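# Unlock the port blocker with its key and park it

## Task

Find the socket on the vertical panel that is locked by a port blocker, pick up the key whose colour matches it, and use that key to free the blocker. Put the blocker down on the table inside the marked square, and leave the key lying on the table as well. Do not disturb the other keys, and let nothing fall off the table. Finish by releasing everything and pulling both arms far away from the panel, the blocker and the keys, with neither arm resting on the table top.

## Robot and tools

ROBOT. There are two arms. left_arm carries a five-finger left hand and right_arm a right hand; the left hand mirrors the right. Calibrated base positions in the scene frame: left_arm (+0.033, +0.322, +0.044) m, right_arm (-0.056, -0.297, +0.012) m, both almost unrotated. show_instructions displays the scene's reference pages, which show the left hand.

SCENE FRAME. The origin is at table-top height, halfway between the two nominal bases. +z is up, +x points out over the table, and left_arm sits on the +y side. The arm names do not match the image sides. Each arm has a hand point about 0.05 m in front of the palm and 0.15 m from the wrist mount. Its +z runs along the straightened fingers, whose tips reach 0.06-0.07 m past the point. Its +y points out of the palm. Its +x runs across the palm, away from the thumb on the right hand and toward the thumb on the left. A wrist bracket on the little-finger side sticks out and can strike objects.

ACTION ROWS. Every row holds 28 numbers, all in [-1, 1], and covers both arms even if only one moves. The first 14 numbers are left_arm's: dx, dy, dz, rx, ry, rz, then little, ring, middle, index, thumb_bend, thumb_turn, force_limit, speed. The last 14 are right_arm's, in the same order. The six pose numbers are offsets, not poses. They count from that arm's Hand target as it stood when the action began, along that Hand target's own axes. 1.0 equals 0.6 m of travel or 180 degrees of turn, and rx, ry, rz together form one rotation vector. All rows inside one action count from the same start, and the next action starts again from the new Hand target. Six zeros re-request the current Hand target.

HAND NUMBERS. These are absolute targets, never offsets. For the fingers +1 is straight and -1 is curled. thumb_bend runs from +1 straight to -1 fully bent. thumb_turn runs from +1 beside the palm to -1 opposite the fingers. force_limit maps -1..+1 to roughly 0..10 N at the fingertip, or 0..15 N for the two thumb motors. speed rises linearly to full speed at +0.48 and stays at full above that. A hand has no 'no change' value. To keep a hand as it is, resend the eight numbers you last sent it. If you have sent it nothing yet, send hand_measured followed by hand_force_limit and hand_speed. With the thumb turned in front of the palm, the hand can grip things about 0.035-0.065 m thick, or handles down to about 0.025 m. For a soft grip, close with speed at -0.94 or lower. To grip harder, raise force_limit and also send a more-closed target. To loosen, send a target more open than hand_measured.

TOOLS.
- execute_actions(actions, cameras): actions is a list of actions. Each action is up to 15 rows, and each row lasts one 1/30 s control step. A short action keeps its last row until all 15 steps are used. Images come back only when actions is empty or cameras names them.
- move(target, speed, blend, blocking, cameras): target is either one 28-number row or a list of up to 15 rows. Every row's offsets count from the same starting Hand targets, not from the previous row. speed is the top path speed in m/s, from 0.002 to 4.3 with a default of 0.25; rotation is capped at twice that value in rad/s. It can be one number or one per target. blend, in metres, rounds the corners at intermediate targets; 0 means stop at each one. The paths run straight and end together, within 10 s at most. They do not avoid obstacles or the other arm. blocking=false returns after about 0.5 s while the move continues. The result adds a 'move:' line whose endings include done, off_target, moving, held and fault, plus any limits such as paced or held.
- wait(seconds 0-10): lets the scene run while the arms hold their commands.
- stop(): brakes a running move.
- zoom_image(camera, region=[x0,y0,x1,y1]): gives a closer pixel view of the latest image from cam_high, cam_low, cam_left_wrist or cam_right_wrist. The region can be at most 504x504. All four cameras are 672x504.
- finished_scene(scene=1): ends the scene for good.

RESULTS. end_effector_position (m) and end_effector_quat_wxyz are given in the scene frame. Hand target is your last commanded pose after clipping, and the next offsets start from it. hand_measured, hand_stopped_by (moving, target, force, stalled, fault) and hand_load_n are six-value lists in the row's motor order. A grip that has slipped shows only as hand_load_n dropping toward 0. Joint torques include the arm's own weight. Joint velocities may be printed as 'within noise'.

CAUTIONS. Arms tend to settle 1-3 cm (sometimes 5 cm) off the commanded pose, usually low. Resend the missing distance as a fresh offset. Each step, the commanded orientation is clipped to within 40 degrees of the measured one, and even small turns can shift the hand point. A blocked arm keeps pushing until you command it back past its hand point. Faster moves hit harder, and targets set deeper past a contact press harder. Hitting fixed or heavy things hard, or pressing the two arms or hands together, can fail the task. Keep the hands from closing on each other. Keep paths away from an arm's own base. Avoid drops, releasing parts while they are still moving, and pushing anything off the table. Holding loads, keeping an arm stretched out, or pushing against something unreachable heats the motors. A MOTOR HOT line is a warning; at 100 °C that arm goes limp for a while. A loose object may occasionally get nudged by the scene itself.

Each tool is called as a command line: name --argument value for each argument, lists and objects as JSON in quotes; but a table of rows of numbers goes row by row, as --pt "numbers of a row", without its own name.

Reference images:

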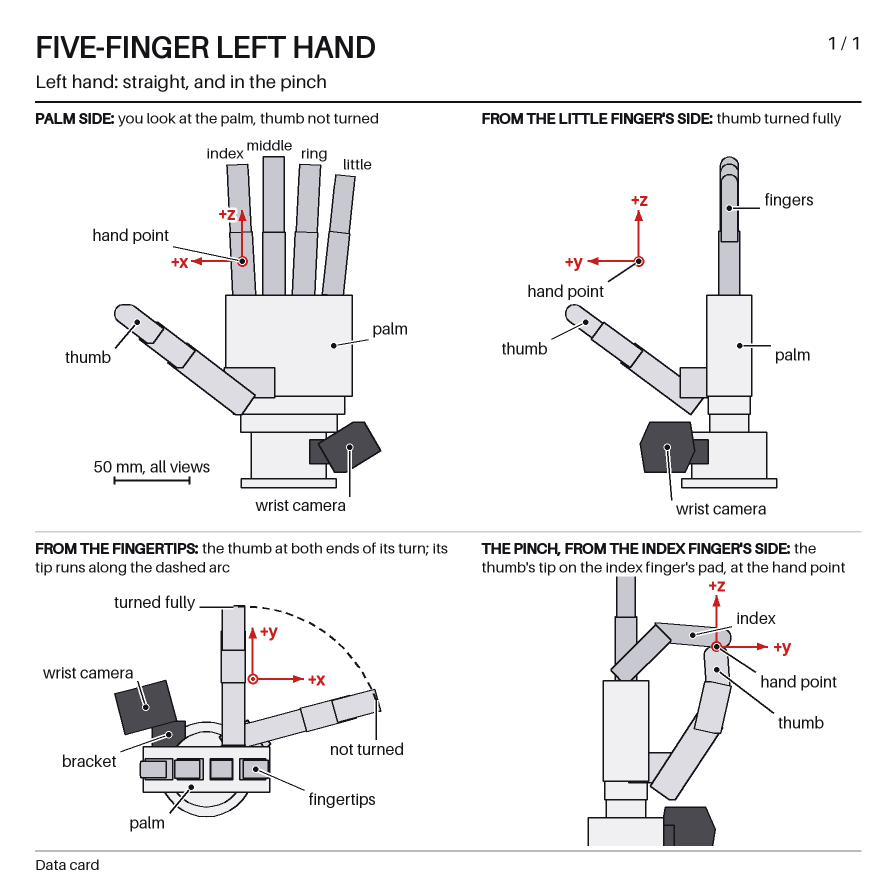

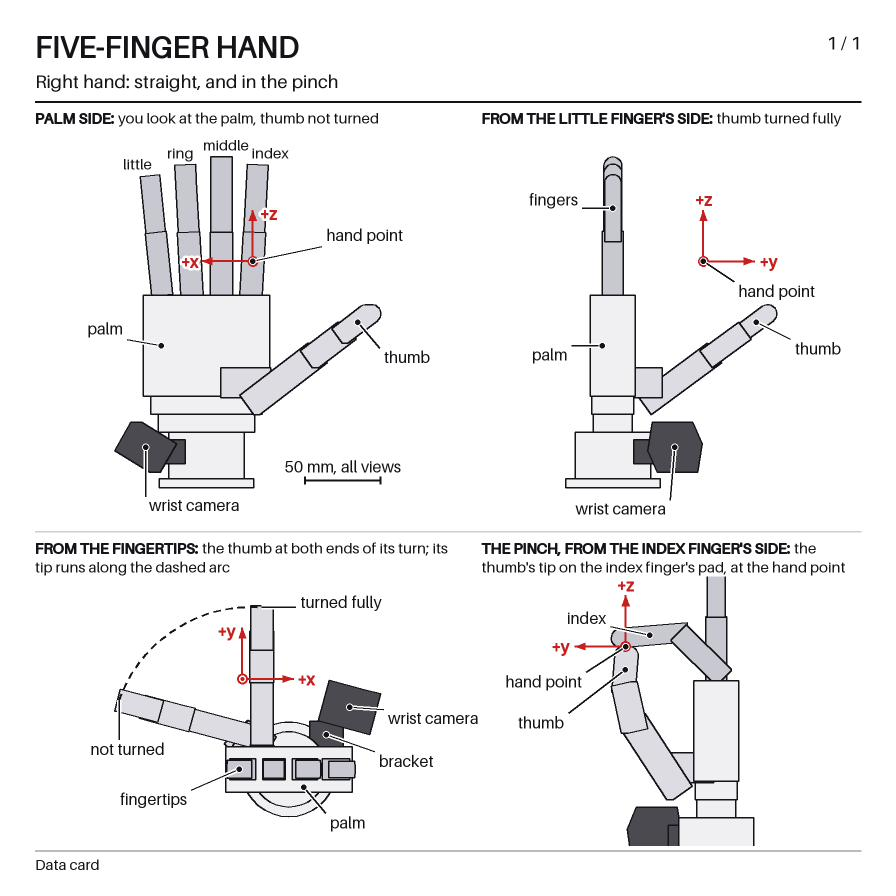

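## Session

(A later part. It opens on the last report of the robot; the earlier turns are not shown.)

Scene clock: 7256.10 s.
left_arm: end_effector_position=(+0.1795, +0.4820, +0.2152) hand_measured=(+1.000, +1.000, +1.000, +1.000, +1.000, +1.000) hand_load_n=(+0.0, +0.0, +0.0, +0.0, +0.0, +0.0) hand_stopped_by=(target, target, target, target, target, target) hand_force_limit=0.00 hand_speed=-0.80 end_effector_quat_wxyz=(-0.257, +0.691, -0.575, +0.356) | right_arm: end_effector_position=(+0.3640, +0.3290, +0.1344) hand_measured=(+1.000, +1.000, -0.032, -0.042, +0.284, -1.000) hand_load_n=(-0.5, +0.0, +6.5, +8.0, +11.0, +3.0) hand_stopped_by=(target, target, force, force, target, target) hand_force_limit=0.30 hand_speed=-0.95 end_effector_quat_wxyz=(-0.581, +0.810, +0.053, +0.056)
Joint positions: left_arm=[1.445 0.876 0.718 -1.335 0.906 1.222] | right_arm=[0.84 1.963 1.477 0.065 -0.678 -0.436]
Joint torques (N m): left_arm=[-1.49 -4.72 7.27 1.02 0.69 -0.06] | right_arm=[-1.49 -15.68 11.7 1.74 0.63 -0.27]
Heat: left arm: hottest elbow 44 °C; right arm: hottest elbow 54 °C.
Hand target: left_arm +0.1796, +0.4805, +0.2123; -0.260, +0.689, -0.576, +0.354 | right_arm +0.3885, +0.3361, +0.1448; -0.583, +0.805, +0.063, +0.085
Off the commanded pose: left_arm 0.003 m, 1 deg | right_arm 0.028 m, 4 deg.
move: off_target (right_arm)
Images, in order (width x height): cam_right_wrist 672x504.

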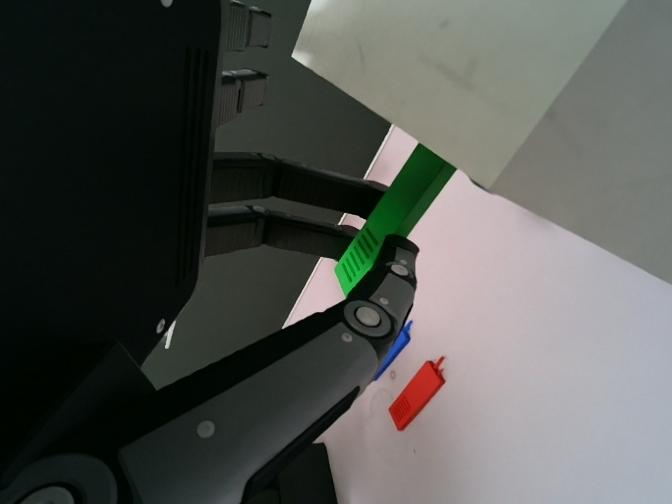

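move --pt "0 0 0 0 0 0 1 1 1 1 1 1 0.0 -0.8 -0.0270 0.0146 0.0025 0.0104 0.0021 0.0007 1 1 -0.4 -0.4 0.28 -1 0.3 -0.95" --pt "0 0 0 0 0 0 1 1 1 1 1 1 0.0 -0.8 -0.0305 0.0302 0.0071 0.0104 0.0021 0.0007 1 1 -0.4 -0.4 0.28 -1 0.3 -0.95" --pt "0 0 0 0 0 0 1 1 1 1 1 1 0.0 -0.8 -0.0435 0.0276 0.0063 0.0104 0.0021 0.0007 1 1 -0.4 -0.4 0.28 -1 0.3 -0.95" --speed 0.03 --cameras '["cam_right_wrist","cam_left_wrist"]'

zoom_image --camera "cam_right_wrist" --region '[405, 105, 485, 165]'

zoom_image --camera "cam_left_wrist" --region '[388, 232, 416, 260]'

Scene clock: 7272.77 s.
left_arm: end_effector_position=(+0.1795, +0.4820, +0.2152) hand_measured=(+1.000, +1.000, +1.000, +1.000, +1.000, +1.000) hand_load_n=(+0.0, +0.0, +0.0, +0.0, +0.0, -0.5) hand_stopped_by=(target, target, target, target, target, target) hand_force_limit=0.00 hand_speed=-0.80 end_effector_quat_wxyz=(-0.257, +0.691, -0.575, +0.356) | right_arm: end_effector_position=(+0.3634, +0.3303, +0.1289) hand_measured=(+1.000, +1.000, -0.032, -0.042, +0.284, -1.000) hand_load_n=(+0.0, +0.0, +5.0, +9.5, +11.0, +3.5) hand_stopped_by=(target, target, force, force, target, target) hand_force_limit=0.30 hand_speed=-0.95 end_effector_quat_wxyz=(-0.595, +0.798, +0.057, +0.074)
Joint positions: left_arm=[1.445 0.876 0.718 -1.335 0.906 1.222] | right_arm=[0.844 1.963 1.431 0.167 -0.664 -0.427]
Joint torques (N m): left_arm=[-1.55 -4.84 7.31 0.95 0.69 -0.07] | right_arm=[-0.09 -15.79 7.69 3.3 0.45 0.01]
Heat: left arm: hottest elbow 44 °C; right arm: hottest elbow 56 °C.
Hand target: left_arm +0.1796, +0.4805, +0.2123; -0.260, +0.689, -0.576, +0.354 | right_arm +0.3666, +0.3344, +0.1228; -0.597, +0.796, +0.061, +0.086
Off the commanded pose: left_arm 0.003 m, 1 deg | right_arm 0.008 m, 1 deg.
move: done
Images, in order (width x height): cam_left_wrist 672x504, cam_right_wrist 672x504.

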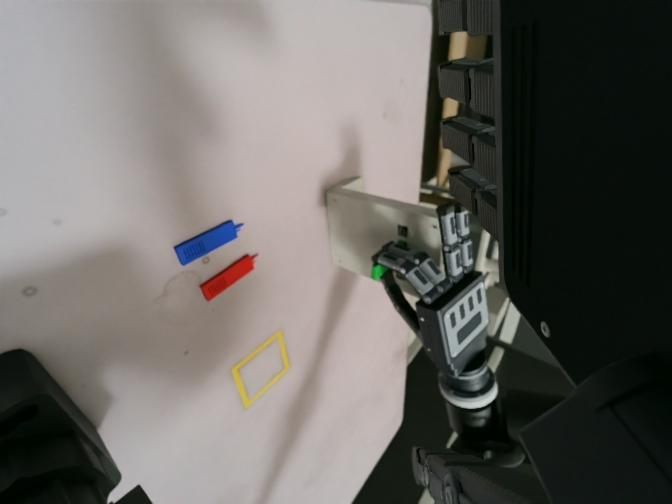

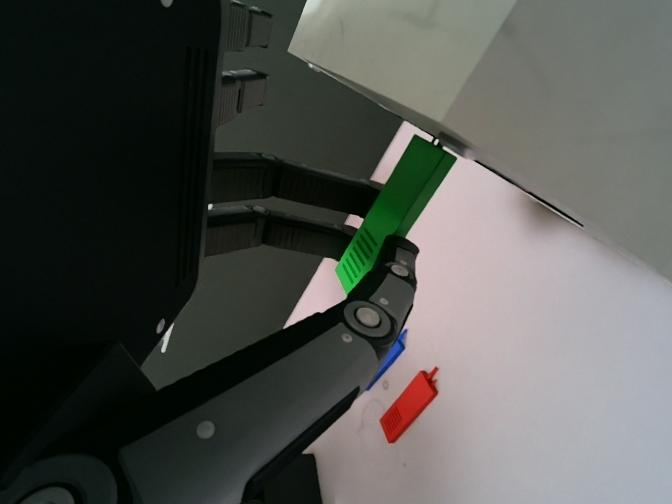

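Scaled by 6.300 from the camera's 672x504 image, which has a finer 960x720 frame.

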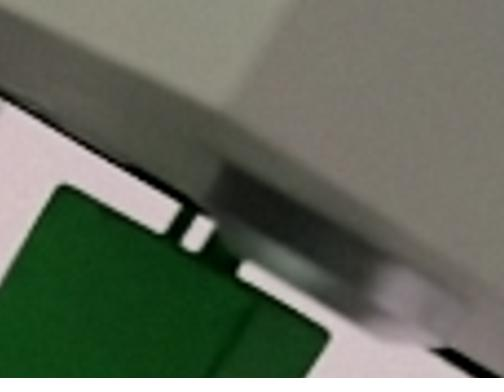

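Scaled by 18.000 from the camera's 672x504 image, which has a finer 960x720 frame.

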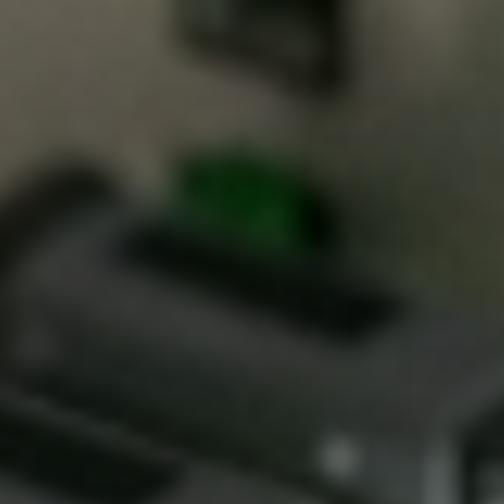

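move --pt "0 0 0 0 0 0 1 1 1 1 1 1 0.0 -0.8 -0.0098 -0.0020 -0.0006 0 0 0 1 1 -0.4 -0.4 0.28 -1 0.3 -0.95" --pt "0 0 0 0 0 0 1 1 1 1 1 1 0.0 -0.8 -0.0163 -0.0033 -0.0010 0 0 0 1 1 -0.4 -0.4 0.28 -1 0.3 -0.95" --speed 0.02 --cameras '["cam_right_wrist","cam_left_wrist"]'

zoom_image --camera "cam_right_wrist" --region '[405, 105, 485, 165]'

zoom_image --camera "cam_left_wrist" --region '[388, 232, 416, 260]'

Scene clock: 7283.50 s.
left_arm: end_effector_position=(+0.1795, +0.4820, +0.2152) hand_measured=(+1.000, +1.000, +1.000, +1.000, +1.000, +1.000) hand_load_n=(+0.0, +0.0, -0.5, +0.0, +0.0, -0.5) hand_stopped_by=(target, target, target, target, target, target) hand_force_limit=0.00 hand_speed=-0.80 end_effector_quat_wxyz=(-0.257, +0.691, -0.575, +0.356) | right_arm: end_effector_position=(+0.3604, +0.3317, +0.1272) hand_measured=(+1.000, +1.000, -0.032, -0.042, +0.284, -1.000) hand_load_n=(+0.0, +0.0, +7.5, +7.5, +10.5, +1.5) hand_stopped_by=(target, target, force, force, target, target) hand_force_limit=0.30 hand_speed=-0.95 end_effector_quat_wxyz=(-0.596, +0.797, +0.057, +0.083)
Joint positions: left_arm=[1.445 0.876 0.718 -1.335 0.906 1.222] | right_arm=[0.852 1.959 1.414 0.192 -0.646 -0.427]
Joint torques (N m): left_arm=[-1.61 -4.72 7.27 0.99 0.68 -0.06] | right_arm=[0.32 -16.5 7.1 2.82 0.1 0.07]
Heat: left arm: hottest elbow 44 °C; right arm: hottest elbow 56 °C.
Hand target: left_arm +0.1796, +0.4805, +0.2123; -0.260, +0.689, -0.576, +0.354 | right_arm +0.3565, +0.3345, +0.1227; -0.597, +0.796, +0.061, +0.086
Off the commanded pose: left_arm 0.003 m, 1 deg | right_arm 0.006 m, 1 deg.
move: done
Images, in order (width x height): cam_left_wrist 672x504, cam_right_wrist 672x504.

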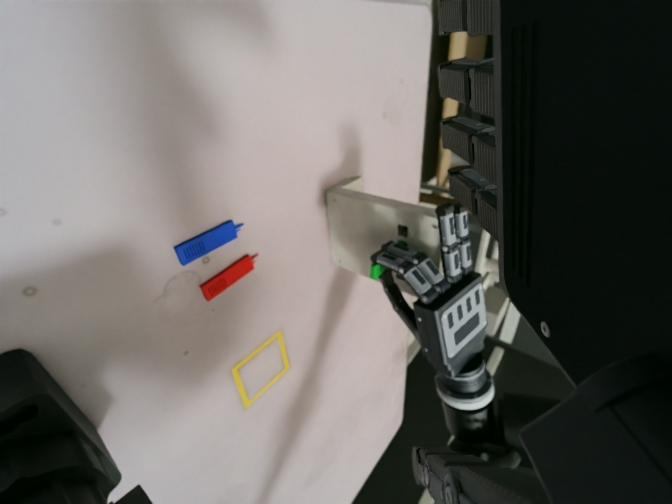

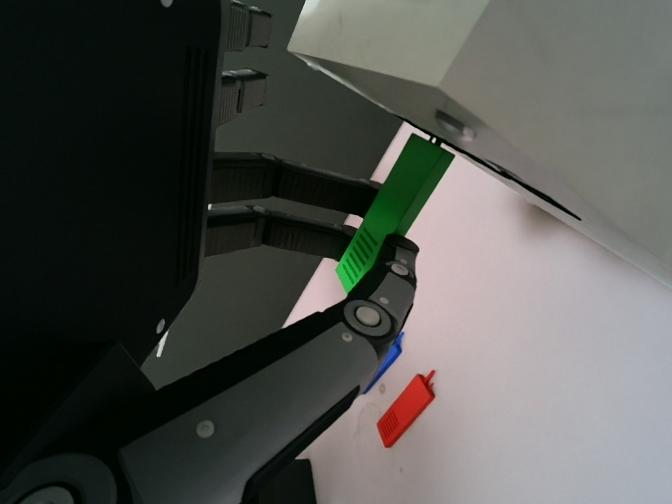

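Scaled by 6.300 from the camera's 672x504 image, which has a finer 960x720 frame.

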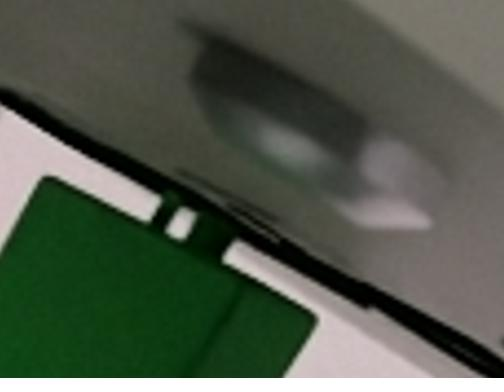

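Scaled by 18.000 from the camera's 672x504 image, which has a finer 960x720 frame.

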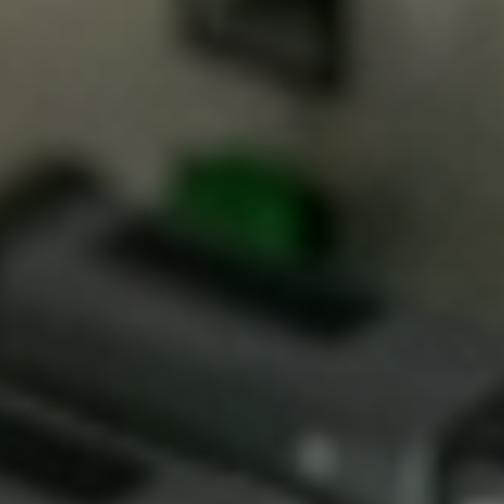

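move --pt "0 0 0 0 0 0 1 1 1 1 1 1 0.0 -0.8 -0.0082 -0.0017 -0.0005 0 0 0 1 1 -0.4 -0.4 0.28 -1 0.3 -0.95" --pt "0 0 0 0 0 0 1 1 1 1 1 1 0.0 -0.8 -0.0147 -0.0030 -0.0009 0 0 0 1 1 -0.4 -0.4 0.28 -1 0.3 -0.95" --speed 0.02 --cameras '["cam_right_wrist","cam_left_wrist"]'

zoom_image --camera "cam_right_wrist" --region '[405, 105, 485, 165]'

zoom_image --camera "cam_left_wrist" --region '[388, 232, 416, 260]'

Scene clock: 7291.73 s.
left_arm: end_effector_position=(+0.1795, +0.4820, +0.2152) hand_measured=(+1.000, +1.000, +1.000, +1.000, +1.000, +1.000) hand_load_n=(+0.0, +0.0, -0.5, +0.0, +0.0, -0.5) hand_stopped_by=(target, target, target, target, target, target) hand_force_limit=0.00 hand_speed=-0.80 end_effector_quat_wxyz=(-0.257, +0.691, -0.575, +0.356) | right_arm: end_effector_position=(+0.3575, +0.3315, +0.1267) hand_measured=(+1.000, +1.000, -0.032, -0.042, +0.284, -1.000) hand_load_n=(+0.0, +0.0, +9.0, +6.0, +10.0, -0.5) hand_stopped_by=(target, target, force, force, target, target) hand_force_limit=0.30 hand_speed=-0.95 end_effector_quat_wxyz=(-0.596, +0.796, +0.056, +0.089)
Joint positions: left_arm=[1.445 0.876 0.718 -1.335 0.906 1.222] | right_arm=[0.858 1.951 1.397 0.21 -0.63 -0.427]
Joint torques (N m): left_arm=[-1.61 -4.66 7.34 0.96 0.68 -0.06] | right_arm=[0.73 -16.73 6.79 2.5 -0.15 0.12]
Heat: left arm: hottest elbow 44 °C; right arm: hottest elbow 56 °C.
Hand target: left_arm +0.1796, +0.4805, +0.2123; -0.260, +0.689, -0.576, +0.354 | right_arm +0.3475, +0.3345, +0.1228; -0.597, +0.796, +0.061, +0.086
Off the commanded pose: left_arm 0.003 m, 1 deg | right_arm 0.011 m, 1 deg.
move: off_target (right_arm)
Images, in order (width x height): cam_left_wrist 672x504, cam_right_wrist 672x504.

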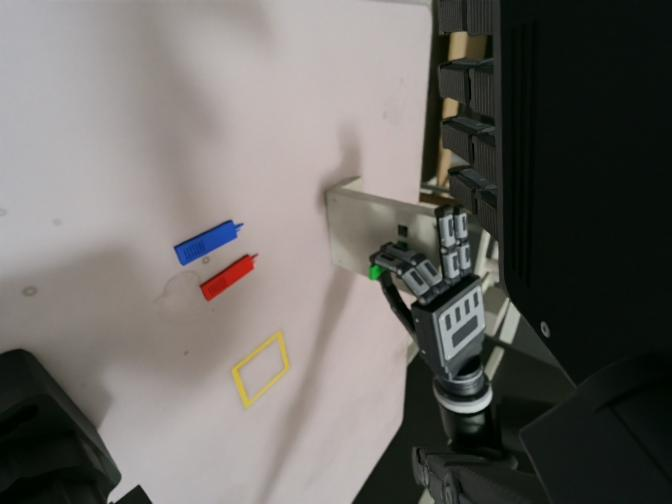

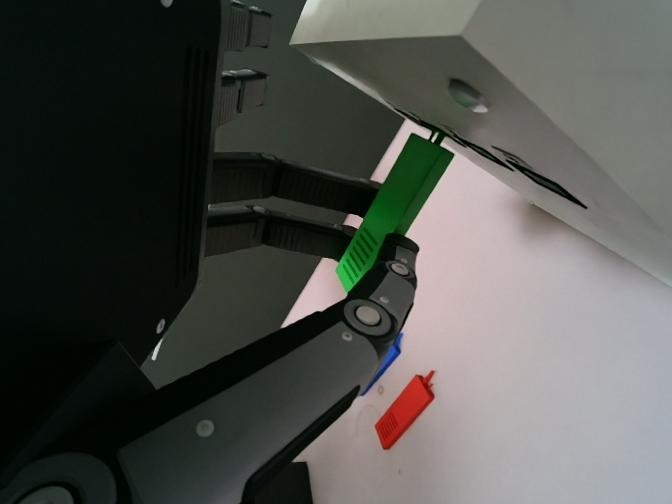

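Scaled by 6.300 from the camera's 672x504 image, which has a finer 960x720 frame.

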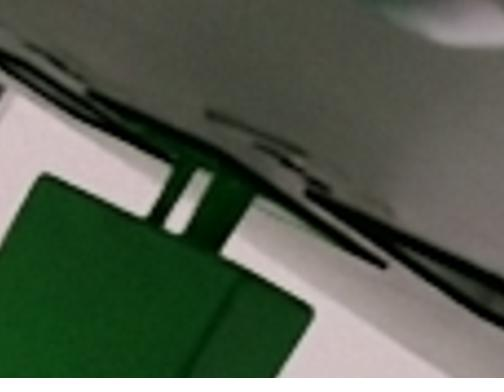

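Scaled by 18.000 from the camera's 672x504 image, which has a finer 960x720 frame.

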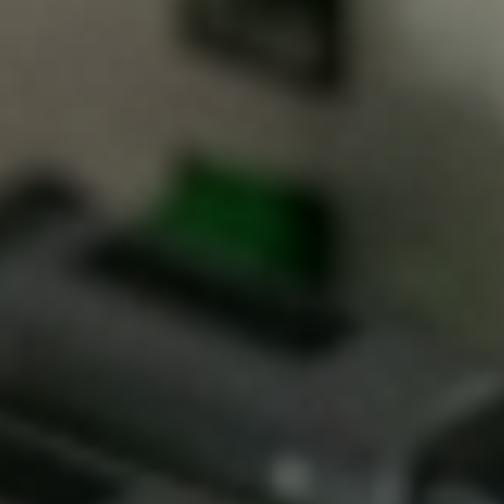

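move --pt "0 0 0 0 0 0 1 1 1 1 1 1 0.0 -0.8 -0.0082 -0.0017 -0.0005 0 0 0 1 1 -0.4 -0.4 0.28 -1 0.3 -0.95" --speed 0.02 --cameras '["cam_right_wrist","cam_left_wrist"]'

zoom_image --camera "cam_right_wrist" --region '[405, 105, 485, 165]'

zoom_image --camera "cam_left_wrist" --region '[388, 232, 416, 260]'

Scene clock: 7297.40 s.
left_arm: end_effector_position=(+0.1795, +0.4820, +0.2152) hand_measured=(+1.000, +1.000, +1.000, +1.000, +1.000, +1.000) hand_load_n=(+0.0, +0.0, +0.0, +0.0, +0.0, -0.5) hand_stopped_by=(target, target, target, target, target, target) hand_force_limit=0.00 hand_speed=-0.80 end_effector_quat_wxyz=(-0.257, +0.691, -0.575, +0.356) | right_arm: end_effector_position=(+0.3526, +0.3316, +0.1263) hand_measured=(+1.000, +1.000, -0.032, -0.042, +0.284, -1.000) hand_load_n=(+0.0, +0.0, +9.0, +5.5, +10.0, -0.5) hand_stopped_by=(target, target, force, force, target, target) hand_force_limit=0.30 hand_speed=-0.95 end_effector_quat_wxyz=(-0.596, +0.796, +0.057, +0.090)
Joint positions: left_arm=[1.445 0.876 0.718 -1.335 0.906 1.222] | right_arm=[0.864 1.944 1.384 0.217 -0.624 -0.427]
Joint torques (N m): left_arm=[-1.49 -4.78 7.32 0.95 0.69 -0.06] | right_arm=[0.73 -16.73 6.74 2.58 -0.15 0.14]
Heat: left arm: hottest elbow 44 °C; right arm: hottest elbow 56 °C.
Hand target: left_arm +0.1796, +0.4805, +0.2123; -0.260, +0.689, -0.576, +0.354 | right_arm +0.3424, +0.3345, +0.1227; -0.597, +0.796, +0.061, +0.086
Off the commanded pose: left_arm 0.003 m, 1 deg | right_arm 0.011 m, 1 deg.
move: off_target (right_arm)
Images, in order (width x height): cam_left_wrist 672x504, cam_right_wrist 672x504.

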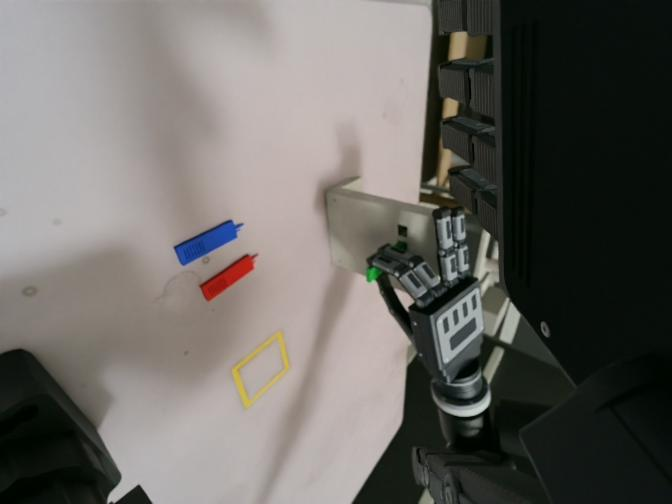

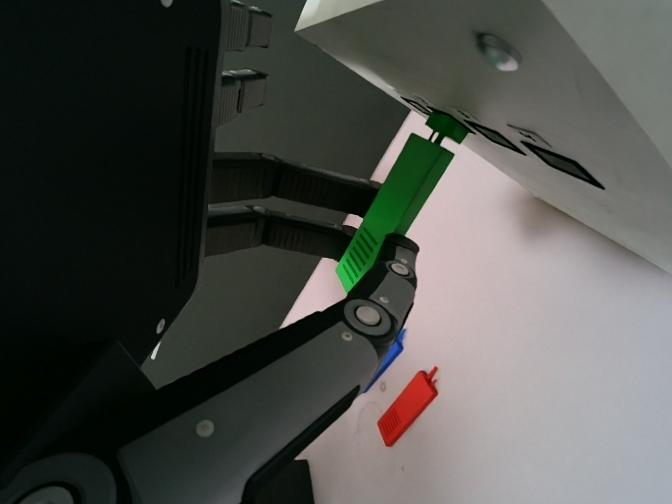

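Scaled by 6.300 from the camera's 672x504 image, which has a finer 960x720 frame.

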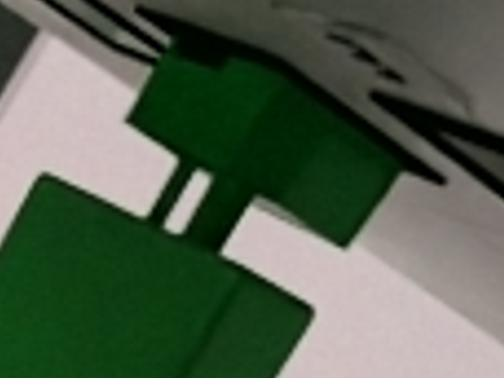

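Scaled by 18.000 from the camera's 672x504 image, which has a finer 960x720 frame.

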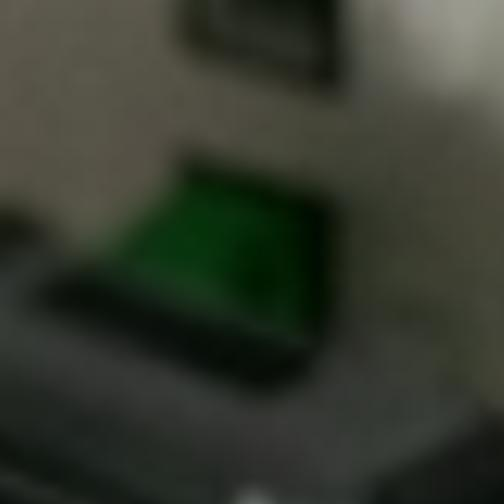

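move --pt "0 0 0 0 0 0 1 1 1 1 1 1 0.0 -0.8 -0.0075 -0.0048 -0.0014 0 0 0 1 1 -0.4 -0.4 0.28 -1 0.3 -0.95" --speed 0.015 --cameras '["cam_right_wrist","cam_left_wrist"]'

zoom_image --camera "cam_right_wrist" --region '[405, 95, 485, 155]'

zoom_image --camera "cam_left_wrist" --region '[380, 225, 420, 265]'

Scene clock: 7311.60 s.
left_arm: end_effector_position=(+0.1795, +0.4820, +0.2152) hand_measured=(+1.000, +1.000, +1.000, +1.000, +1.000, +1.000) hand_load_n=(+0.0, +0.0, +0.0, +0.0, +0.0, -0.5) hand_stopped_by=(target, target, target, target, target, target) hand_force_limit=0.00 hand_speed=-0.80 end_effector_quat_wxyz=(-0.257, +0.691, -0.575, +0.356) | right_arm: end_effector_position=(+0.3472, +0.3314, +0.1268) hand_measured=(+1.000, +1.000, -0.032, -0.042, +0.284, -1.000) hand_load_n=(+0.0, +0.0, +9.0, +5.5, +10.0, -0.5) hand_stopped_by=(target, target, force, force, target, target) hand_force_limit=0.30 hand_speed=-0.95 end_effector_quat_wxyz=(-0.595, +0.797, +0.058, +0.090)
Joint positions: left_arm=[1.445 0.876 0.718 -1.335 0.906 1.222] | right_arm=[0.871 1.935 1.373 0.217 -0.618 -0.427]
Joint torques (N m): left_arm=[-1.44 -4.66 7.3 0.99 0.69 -0.07] | right_arm=[0.67 -16.79 6.78 2.66 -0.14 0.17]
Heat: left arm: hottest elbow 44 °C; right arm: hottest elbow 55 °C.
Hand target: left_arm +0.1796, +0.4805, +0.2123; -0.260, +0.689, -0.576, +0.354 | right_arm +0.3374, +0.3345, +0.1249; -0.597, +0.796, +0.061, +0.086
Off the commanded pose: left_arm 0.003 m, 1 deg | right_arm 0.011 m, 1 deg.
move: off_target (right_arm)
Images, in order (width x height): cam_left_wrist 672x504, cam_right_wrist 672x504.

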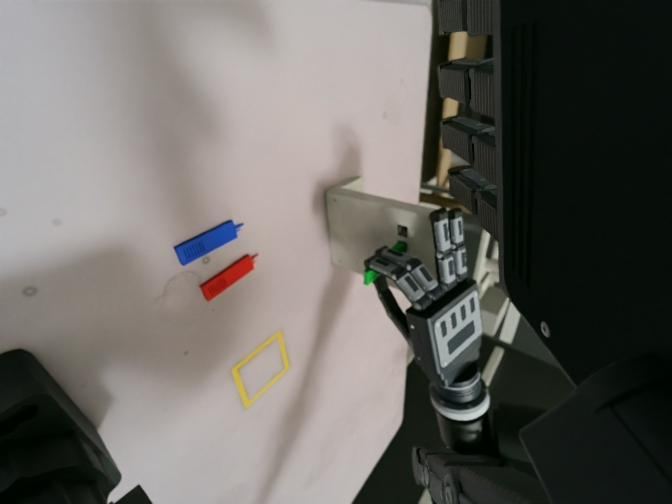

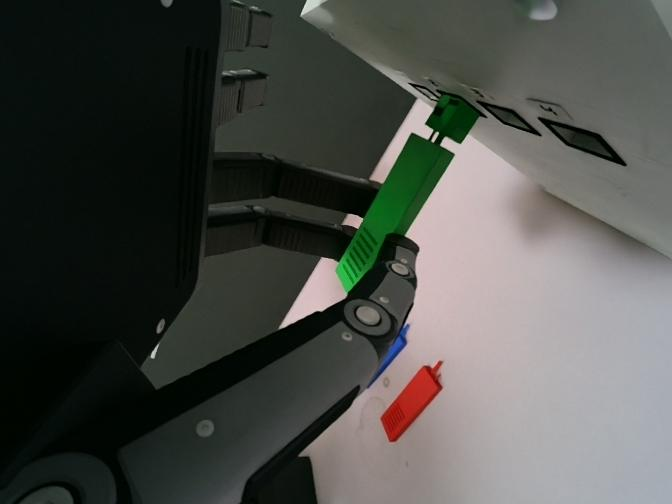

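Scaled by 6.300 from the camera's 672x504 image, which has a finer 960x720 frame.

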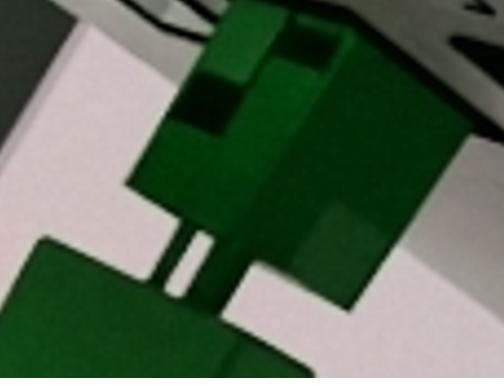

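Scaled by 12.600 from the camera's 672x504 image, which has a finer 960x720 frame.

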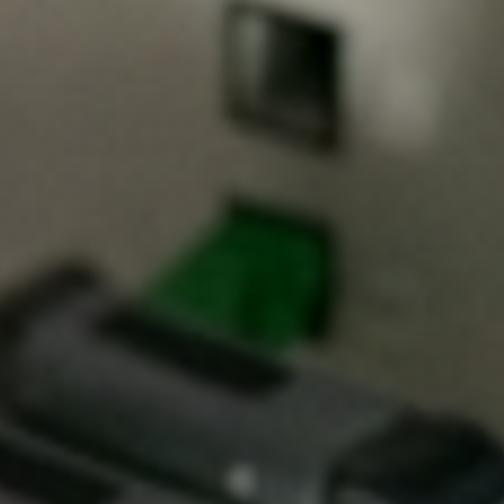

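move --pt "0 0 0 0 0 0 1 1 1 1 1 1 0.0 -0.8 0.0018 -0.0078 -0.0023 0 0 0 1 1 -0.4 -0.4 0.28 -1 0.3 -0.95" --pt "0 0 0 0 0 0 1 1 1 1 1 1 0.0 -0.8 -0.0064 -0.0095 -0.0028 0 0 0 1 1 -0.4 -0.4 0.28 -1 0.3 -0.95" --speed 0.015 --cameras '["cam_right_wrist","cam_left_wrist"]'

zoom_image --camera "cam_right_wrist" --region '[405, 75, 485, 135]'

zoom_image --camera "cam_left_wrist" --region '[380, 225, 420, 265]'

Scene clock: 7319.83 s.
left_arm: end_effector_position=(+0.1795, +0.4820, +0.2152) hand_measured=(+1.000, +1.000, +1.000, +1.000, +1.000, +1.000) hand_load_n=(+0.0, +0.0, +0.0, +0.0, +0.0, -0.5) hand_stopped_by=(target, target, target, target, target, target) hand_force_limit=0.00 hand_speed=-0.80 end_effector_quat_wxyz=(-0.257, +0.691, -0.575, +0.356) | right_arm: end_effector_position=(+0.3367, +0.3328, +0.1242) hand_measured=(+1.000, +1.000, -0.032, -0.042, +0.284, -1.000) hand_load_n=(+0.0, +0.0, +9.0, +5.5, +11.0, +0.0) hand_stopped_by=(target, target, force, force, target, target) hand_force_limit=0.30 hand_speed=-0.95 end_effector_quat_wxyz=(-0.593, +0.798, +0.060, +0.085)
Joint positions: left_arm=[1.445 0.876 0.718 -1.335 0.906 1.222] | right_arm=[0.884 1.928 1.359 0.217 -0.614 -0.427]
Joint torques (N m): left_arm=[-1.55 -4.66 7.27 1.02 0.69 -0.06] | right_arm=[0.03 -17.14 7.24 2.47 -0.06 0.2]
Heat: left arm: hottest elbow 44 °C; right arm: hottest elbow 54 °C.
Hand target: left_arm +0.1796, +0.4805, +0.2123; -0.260, +0.689, -0.576, +0.354 | right_arm +0.3324, +0.3345, +0.1298; -0.597, +0.796, +0.061, +0.086
Off the commanded pose: left_arm 0.003 m, 1 deg | right_arm 0.007 m, 1 deg.
move: done
Images, in order (width x height): cam_left_wrist 672x504, cam_right_wrist 672x504.

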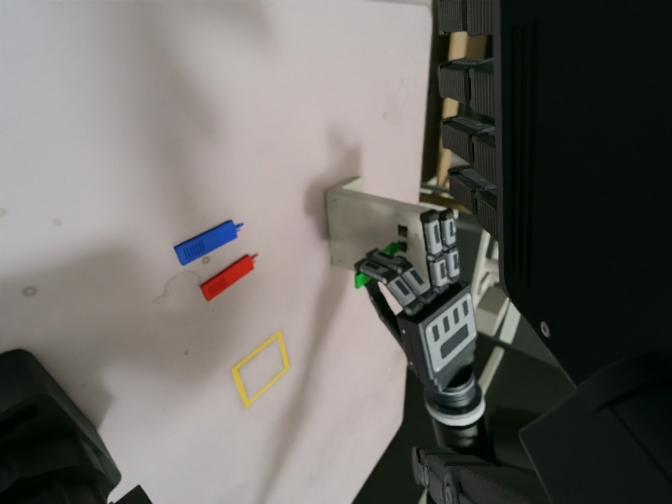

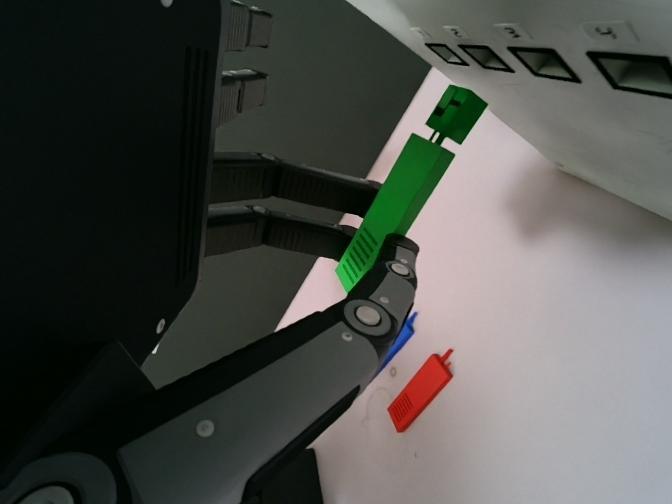

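Scaled by 6.300 from the camera's 672x504 image, which has a finer 960x720 frame.

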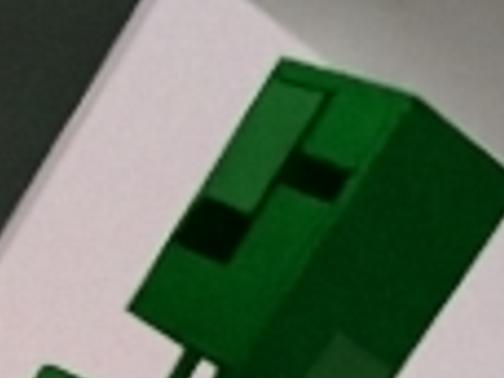

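Scaled by 12.600 from the camera's 672x504 image, which has a finer 960x720 frame.

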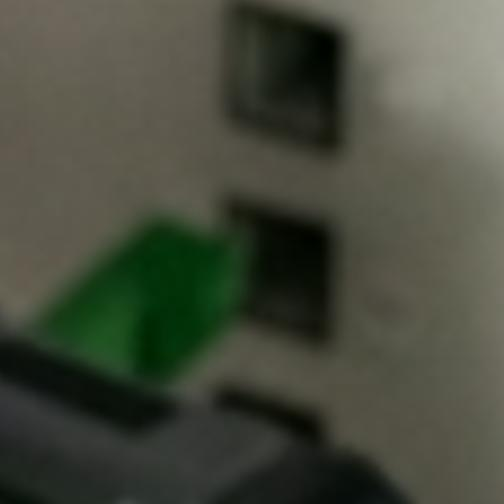

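move --pt "0 0 0 0 0 0 1 1 1 1 1 1 0.0 -0.8 -0.0978 -0.0198 -0.0060 0 0 0 1 1 -0.4 -0.4 0.28 -1 0.3 -0.95" --pt "0 0 0 0 0 0 1 1 1 1 1 1 0.0 -0.8 -0.1905 0.0830 -0.2444 0 0 0 1 1 -0.4 -0.4 0.28 -1 0.3 -0.95" --speed '[0.04,0.07]' --blend '[0.03,0]' --cameras '["cam_right_wrist","cam_left_wrist","cam_high"]'

Scene clock: 7354.47 s.
left_arm: end_effector_position=(+0.1795, +0.4820, +0.2152) hand_measured=(+1.000, +1.000, +1.000, +1.000, +1.000, +1.000) hand_load_n=(+0.0, +0.0, +0.0, +0.0, +0.0, +0.0) hand_stopped_by=(target, target, target, target, target, target) hand_force_limit=0.00 hand_speed=-0.80 end_effector_quat_wxyz=(-0.257, +0.691, -0.575, +0.356) | right_arm: end_effector_position=(+0.2171, +0.1822, +0.0932) hand_measured=(+1.000, +1.000, -0.032, -0.042, +0.284, -1.000) hand_load_n=(+0.0, +0.0, +8.5, +6.0, +11.0, +0.0) hand_stopped_by=(target, target, force, force, target, target) hand_force_limit=0.30 hand_speed=-0.95 end_effector_quat_wxyz=(-0.590, +0.802, +0.053, +0.073)
Joint positions: left_arm=[1.445 0.876 0.718 -1.335 0.906 1.222] | right_arm=[0.86 1.579 0.751 0.454 -0.643 -0.42]
Joint torques (N m): left_arm=[-1.55 -4.78 7.34 1.01 0.69 -0.06] | right_arm=[-1.08 -10.81 6.05 2.93 -0.32 -0.03]
Heat: left arm: hottest elbow 44 °C; right arm: hottest elbow 52 °C.
Hand target: left_arm +0.1796, +0.4805, +0.2123; -0.260, +0.689, -0.576, +0.354 | right_arm +0.2214, +0.1804, +0.0992; -0.597, +0.796, +0.061, +0.086
Off the commanded pose: left_arm 0.003 m, 1 deg | right_arm 0.008 m, 2 deg.
move: done
Images, in order (width x height): cam_high 672x504, cam_left_wrist 672x504, cam_right_wrist 672x504.

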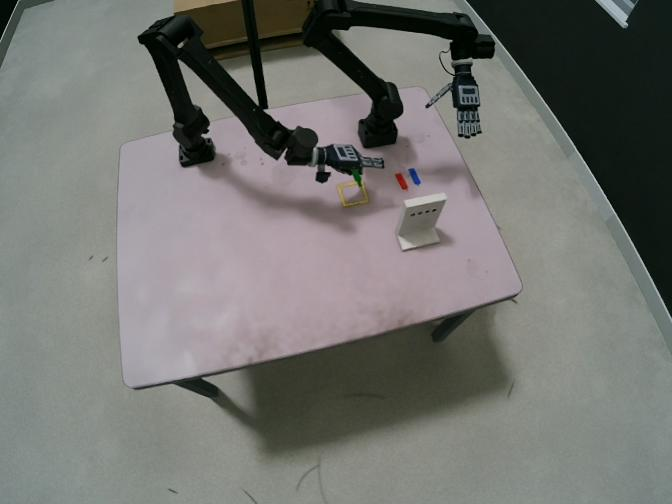

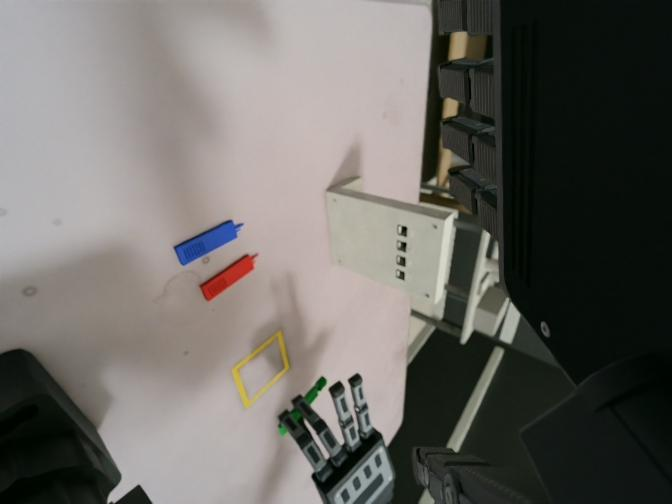

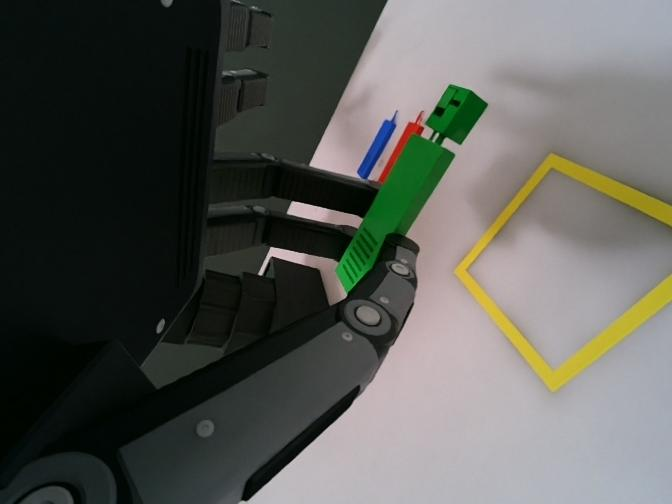

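move --target '[0,0,0,0,0,0,1,1,1,1,1,1,0.0,-0.8,-0.0168,0.0749,0.0221,0,-0.0093,0.0319,1,1,-0.4,-0.4,0.28,-1,0.3,-0.95]' --speed 0.06 --cameras '["cam_right_wrist","cam_left_wrist"]'

Scene clock: 7377.80 s.
left_arm: end_effector_position=(+0.1795, +0.4820, +0.2152) hand_measured=(+1.000, +1.000, +1.000, +1.000, +1.000, +1.000) hand_load_n=(+0.0, +0.0, +0.0, +0.0, +0.0, +0.0) hand_stopped_by=(target, target, target, target, target, target) hand_force_limit=0.00 hand_speed=-0.80 end_effector_quat_wxyz=(-0.257, +0.691, -0.575, +0.356) | right_arm: end_effector_position=(+0.2192, +0.1827, +0.0554) hand_measured=(+1.000, +1.000, -0.032, -0.042, +0.284, -1.000) hand_load_n=(+0.0, +0.0, +9.0, +5.5, +11.0, -0.5) hand_stopped_by=(target, target, force, force, target, target) hand_force_limit=0.30 hand_speed=-0.95 end_effector_quat_wxyz=(-0.598, +0.799, +0.039, +0.047)
Joint positions: left_arm=[1.445 0.876 0.718 -1.335 0.906 1.222] | right_arm=[0.84 1.697 0.743 0.58 -0.69 -0.371]
Joint torques (N m): left_arm=[-1.49 -4.78 7.28 0.96 0.69 -0.06] | right_arm=[-1.2 -9.76 5.49 2.89 -0.33 0.29]
Heat: left arm: hottest elbow 44 °C; right arm: hottest elbow 51 °C.
Hand target: left_arm +0.1796, +0.4805, +0.2123; -0.260, +0.689, -0.576, +0.354 | right_arm +0.2213, +0.1806, +0.0512; -0.599, +0.799, +0.030, +0.044
Off the commanded pose: left_arm 0.003 m, 1 deg | right_arm 0.005 m, 1 deg.
move: done
Images, in order (width x height): cam_left_wrist 672x504, cam_right_wrist 672x504.

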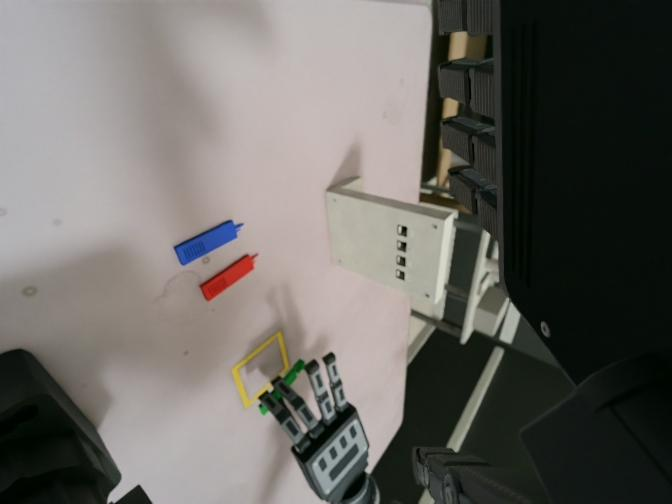

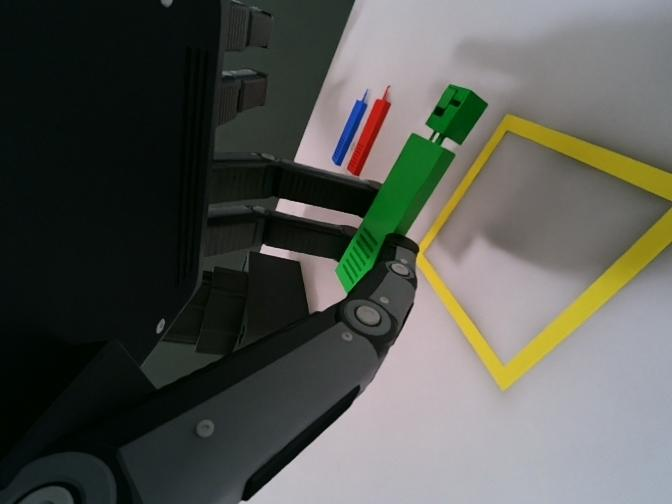

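move --target '[0,0,0,0,0,0,1,1,1,1,1,1,0.0,-0.8,-0.0237,0.0385,-0.0095,0,0,0,1,1,-0.4,-0.4,0.28,-1,0.3,-0.95]' --speed 0.05 --cameras '["cam_right_wrist","cam_left_wrist"]'

Scene clock: 7394.37 s.
left_arm: end_effector_position=(+0.1795, +0.4820, +0.2152) hand_measured=(+1.000, +1.000, +1.000, +1.000, +1.000, +1.000) hand_load_n=(+0.0, +0.0, +0.0, +0.0, +0.0, -0.5) hand_stopped_by=(target, target, target, target, target, target) hand_force_limit=0.00 hand_speed=-0.80 end_effector_quat_wxyz=(-0.257, +0.691, -0.575, +0.356) | right_arm: end_effector_position=(+0.2084, +0.1713, +0.0343) hand_measured=(+1.000, +1.000, -0.032, -0.042, +0.284, -1.000) hand_load_n=(+0.0, +0.0, +8.5, +5.5, +11.0, -0.5) hand_stopped_by=(target, target, force, force, target, target) hand_force_limit=0.30 hand_speed=-0.95 end_effector_quat_wxyz=(-0.599, +0.799, +0.039, +0.047)
Joint positions: left_arm=[1.445 0.876 0.718 -1.335 0.906 1.222] | right_arm=[0.84 1.728 0.689 0.669 -0.69 -0.369]
Joint torques (N m): left_arm=[-1.49 -4.78 7.31 0.98 0.67 -0.07] | right_arm=[-1.14 -9.47 4.89 2.85 -0.28 0.31]
Heat: left arm: hottest elbow 44 °C; right arm: hottest elbow 50 °C.
Hand target: left_arm +0.1796, +0.4805, +0.2123; -0.260, +0.689, -0.576, +0.354 | right_arm +0.2094, +0.1687, +0.0294; -0.599, +0.799, +0.030, +0.044
Off the commanded pose: left_arm 0.003 m, 1 deg | right_arm 0.006 m, 1 deg.
move: done
Images, in order (width x height): cam_left_wrist 672x504, cam_right_wrist 672x504.

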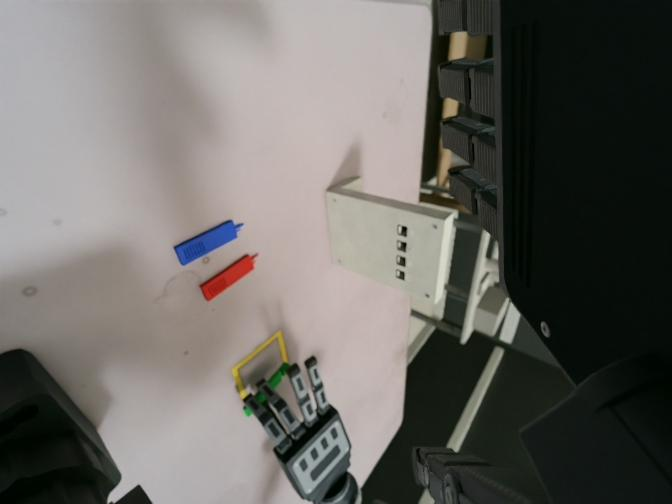

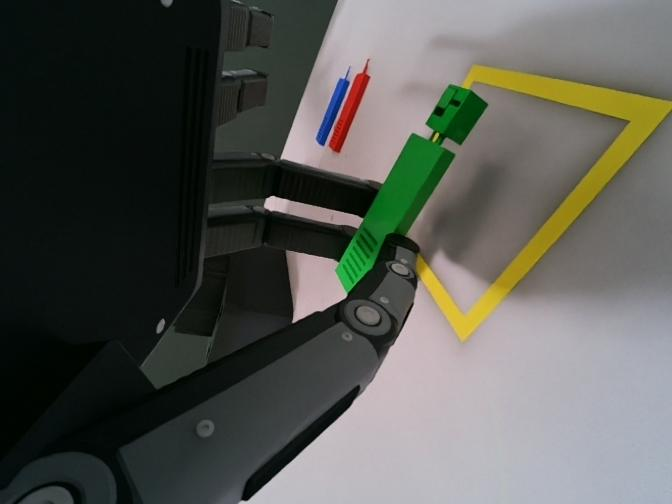

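move --target '[0,0,0,0,0,0,1,1,1,1,1,1,0.0,-0.8,-0.0072,0.0222,-0.0073,0,0,0,1,1,-0.4,-0.4,0.28,-1,0.3,-0.95]' --speed 0.03 --cameras '["cam_right_wrist","cam_left_wrist"]'

zoom_image --camera "cam_left_wrist" --region '[220, 320, 320, 430]'

Scene clock: 7405.20 s.
left_arm: end_effector_position=(+0.1795, +0.4820, +0.2152) hand_measured=(+1.000, +1.000, +1.000, +1.000, +1.000, +1.000) hand_load_n=(+0.0, +0.0, +0.0, +0.0, +0.0, +0.0) hand_stopped_by=(target, target, target, target, target, target) hand_force_limit=0.00 hand_speed=-0.80 end_effector_quat_wxyz=(-0.257, +0.691, -0.575, +0.356) | right_arm: end_effector_position=(+0.2048, +0.1639, +0.0222) hand_measured=(+1.000, +1.000, -0.032, -0.042, +0.284, -1.000) hand_load_n=(+0.0, +0.0, +9.0, +5.5, +10.5, -0.5) hand_stopped_by=(target, target, force, force, target, target) hand_force_limit=0.30 hand_speed=-0.95 end_effector_quat_wxyz=(-0.599, +0.799, +0.037, +0.046)
Joint positions: left_arm=[1.445 0.876 0.718 -1.335 0.906 1.222] | right_arm=[0.834 1.751 0.664 0.715 -0.696 -0.369]
Joint torques (N m): left_arm=[-1.49 -4.72 7.32 0.95 0.67 -0.07] | right_arm=[-1.2 -9.41 4.57 2.89 -0.33 0.27]
Heat: left arm: hottest elbow 44 °C; right arm: hottest elbow 49 °C.
Hand target: left_arm +0.1796, +0.4805, +0.2123; -0.260, +0.689, -0.576, +0.354 | right_arm +0.2061, +0.1608, +0.0172; -0.599, +0.799, +0.030, +0.044
Off the commanded pose: left_arm 0.003 m, 1 deg | right_arm 0.006 m, 1 deg.
move: done
Images, in order (width x height): cam_left_wrist 672x504, cam_right_wrist 672x504.

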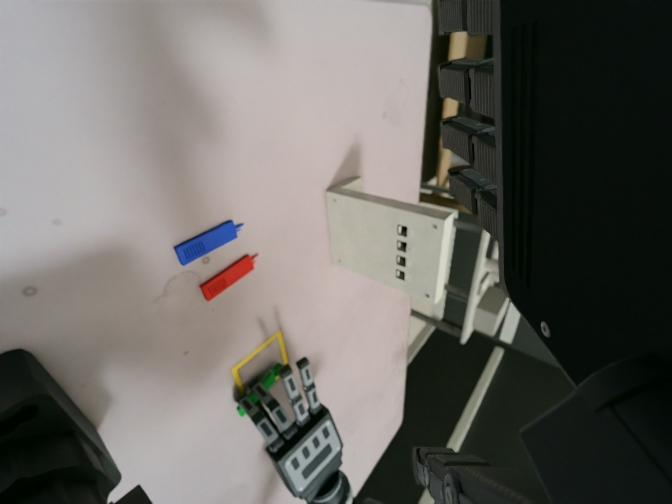

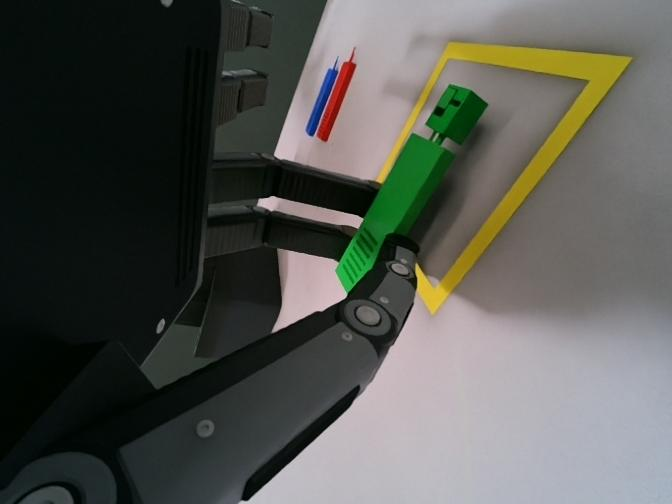

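Scaled by 4.582 from the camera's 672x504 image, which has a finer 960x720 frame.

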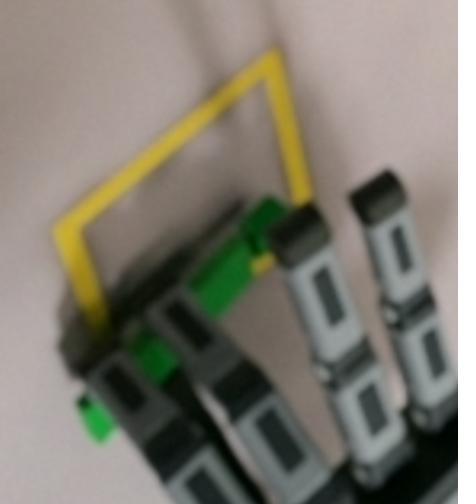

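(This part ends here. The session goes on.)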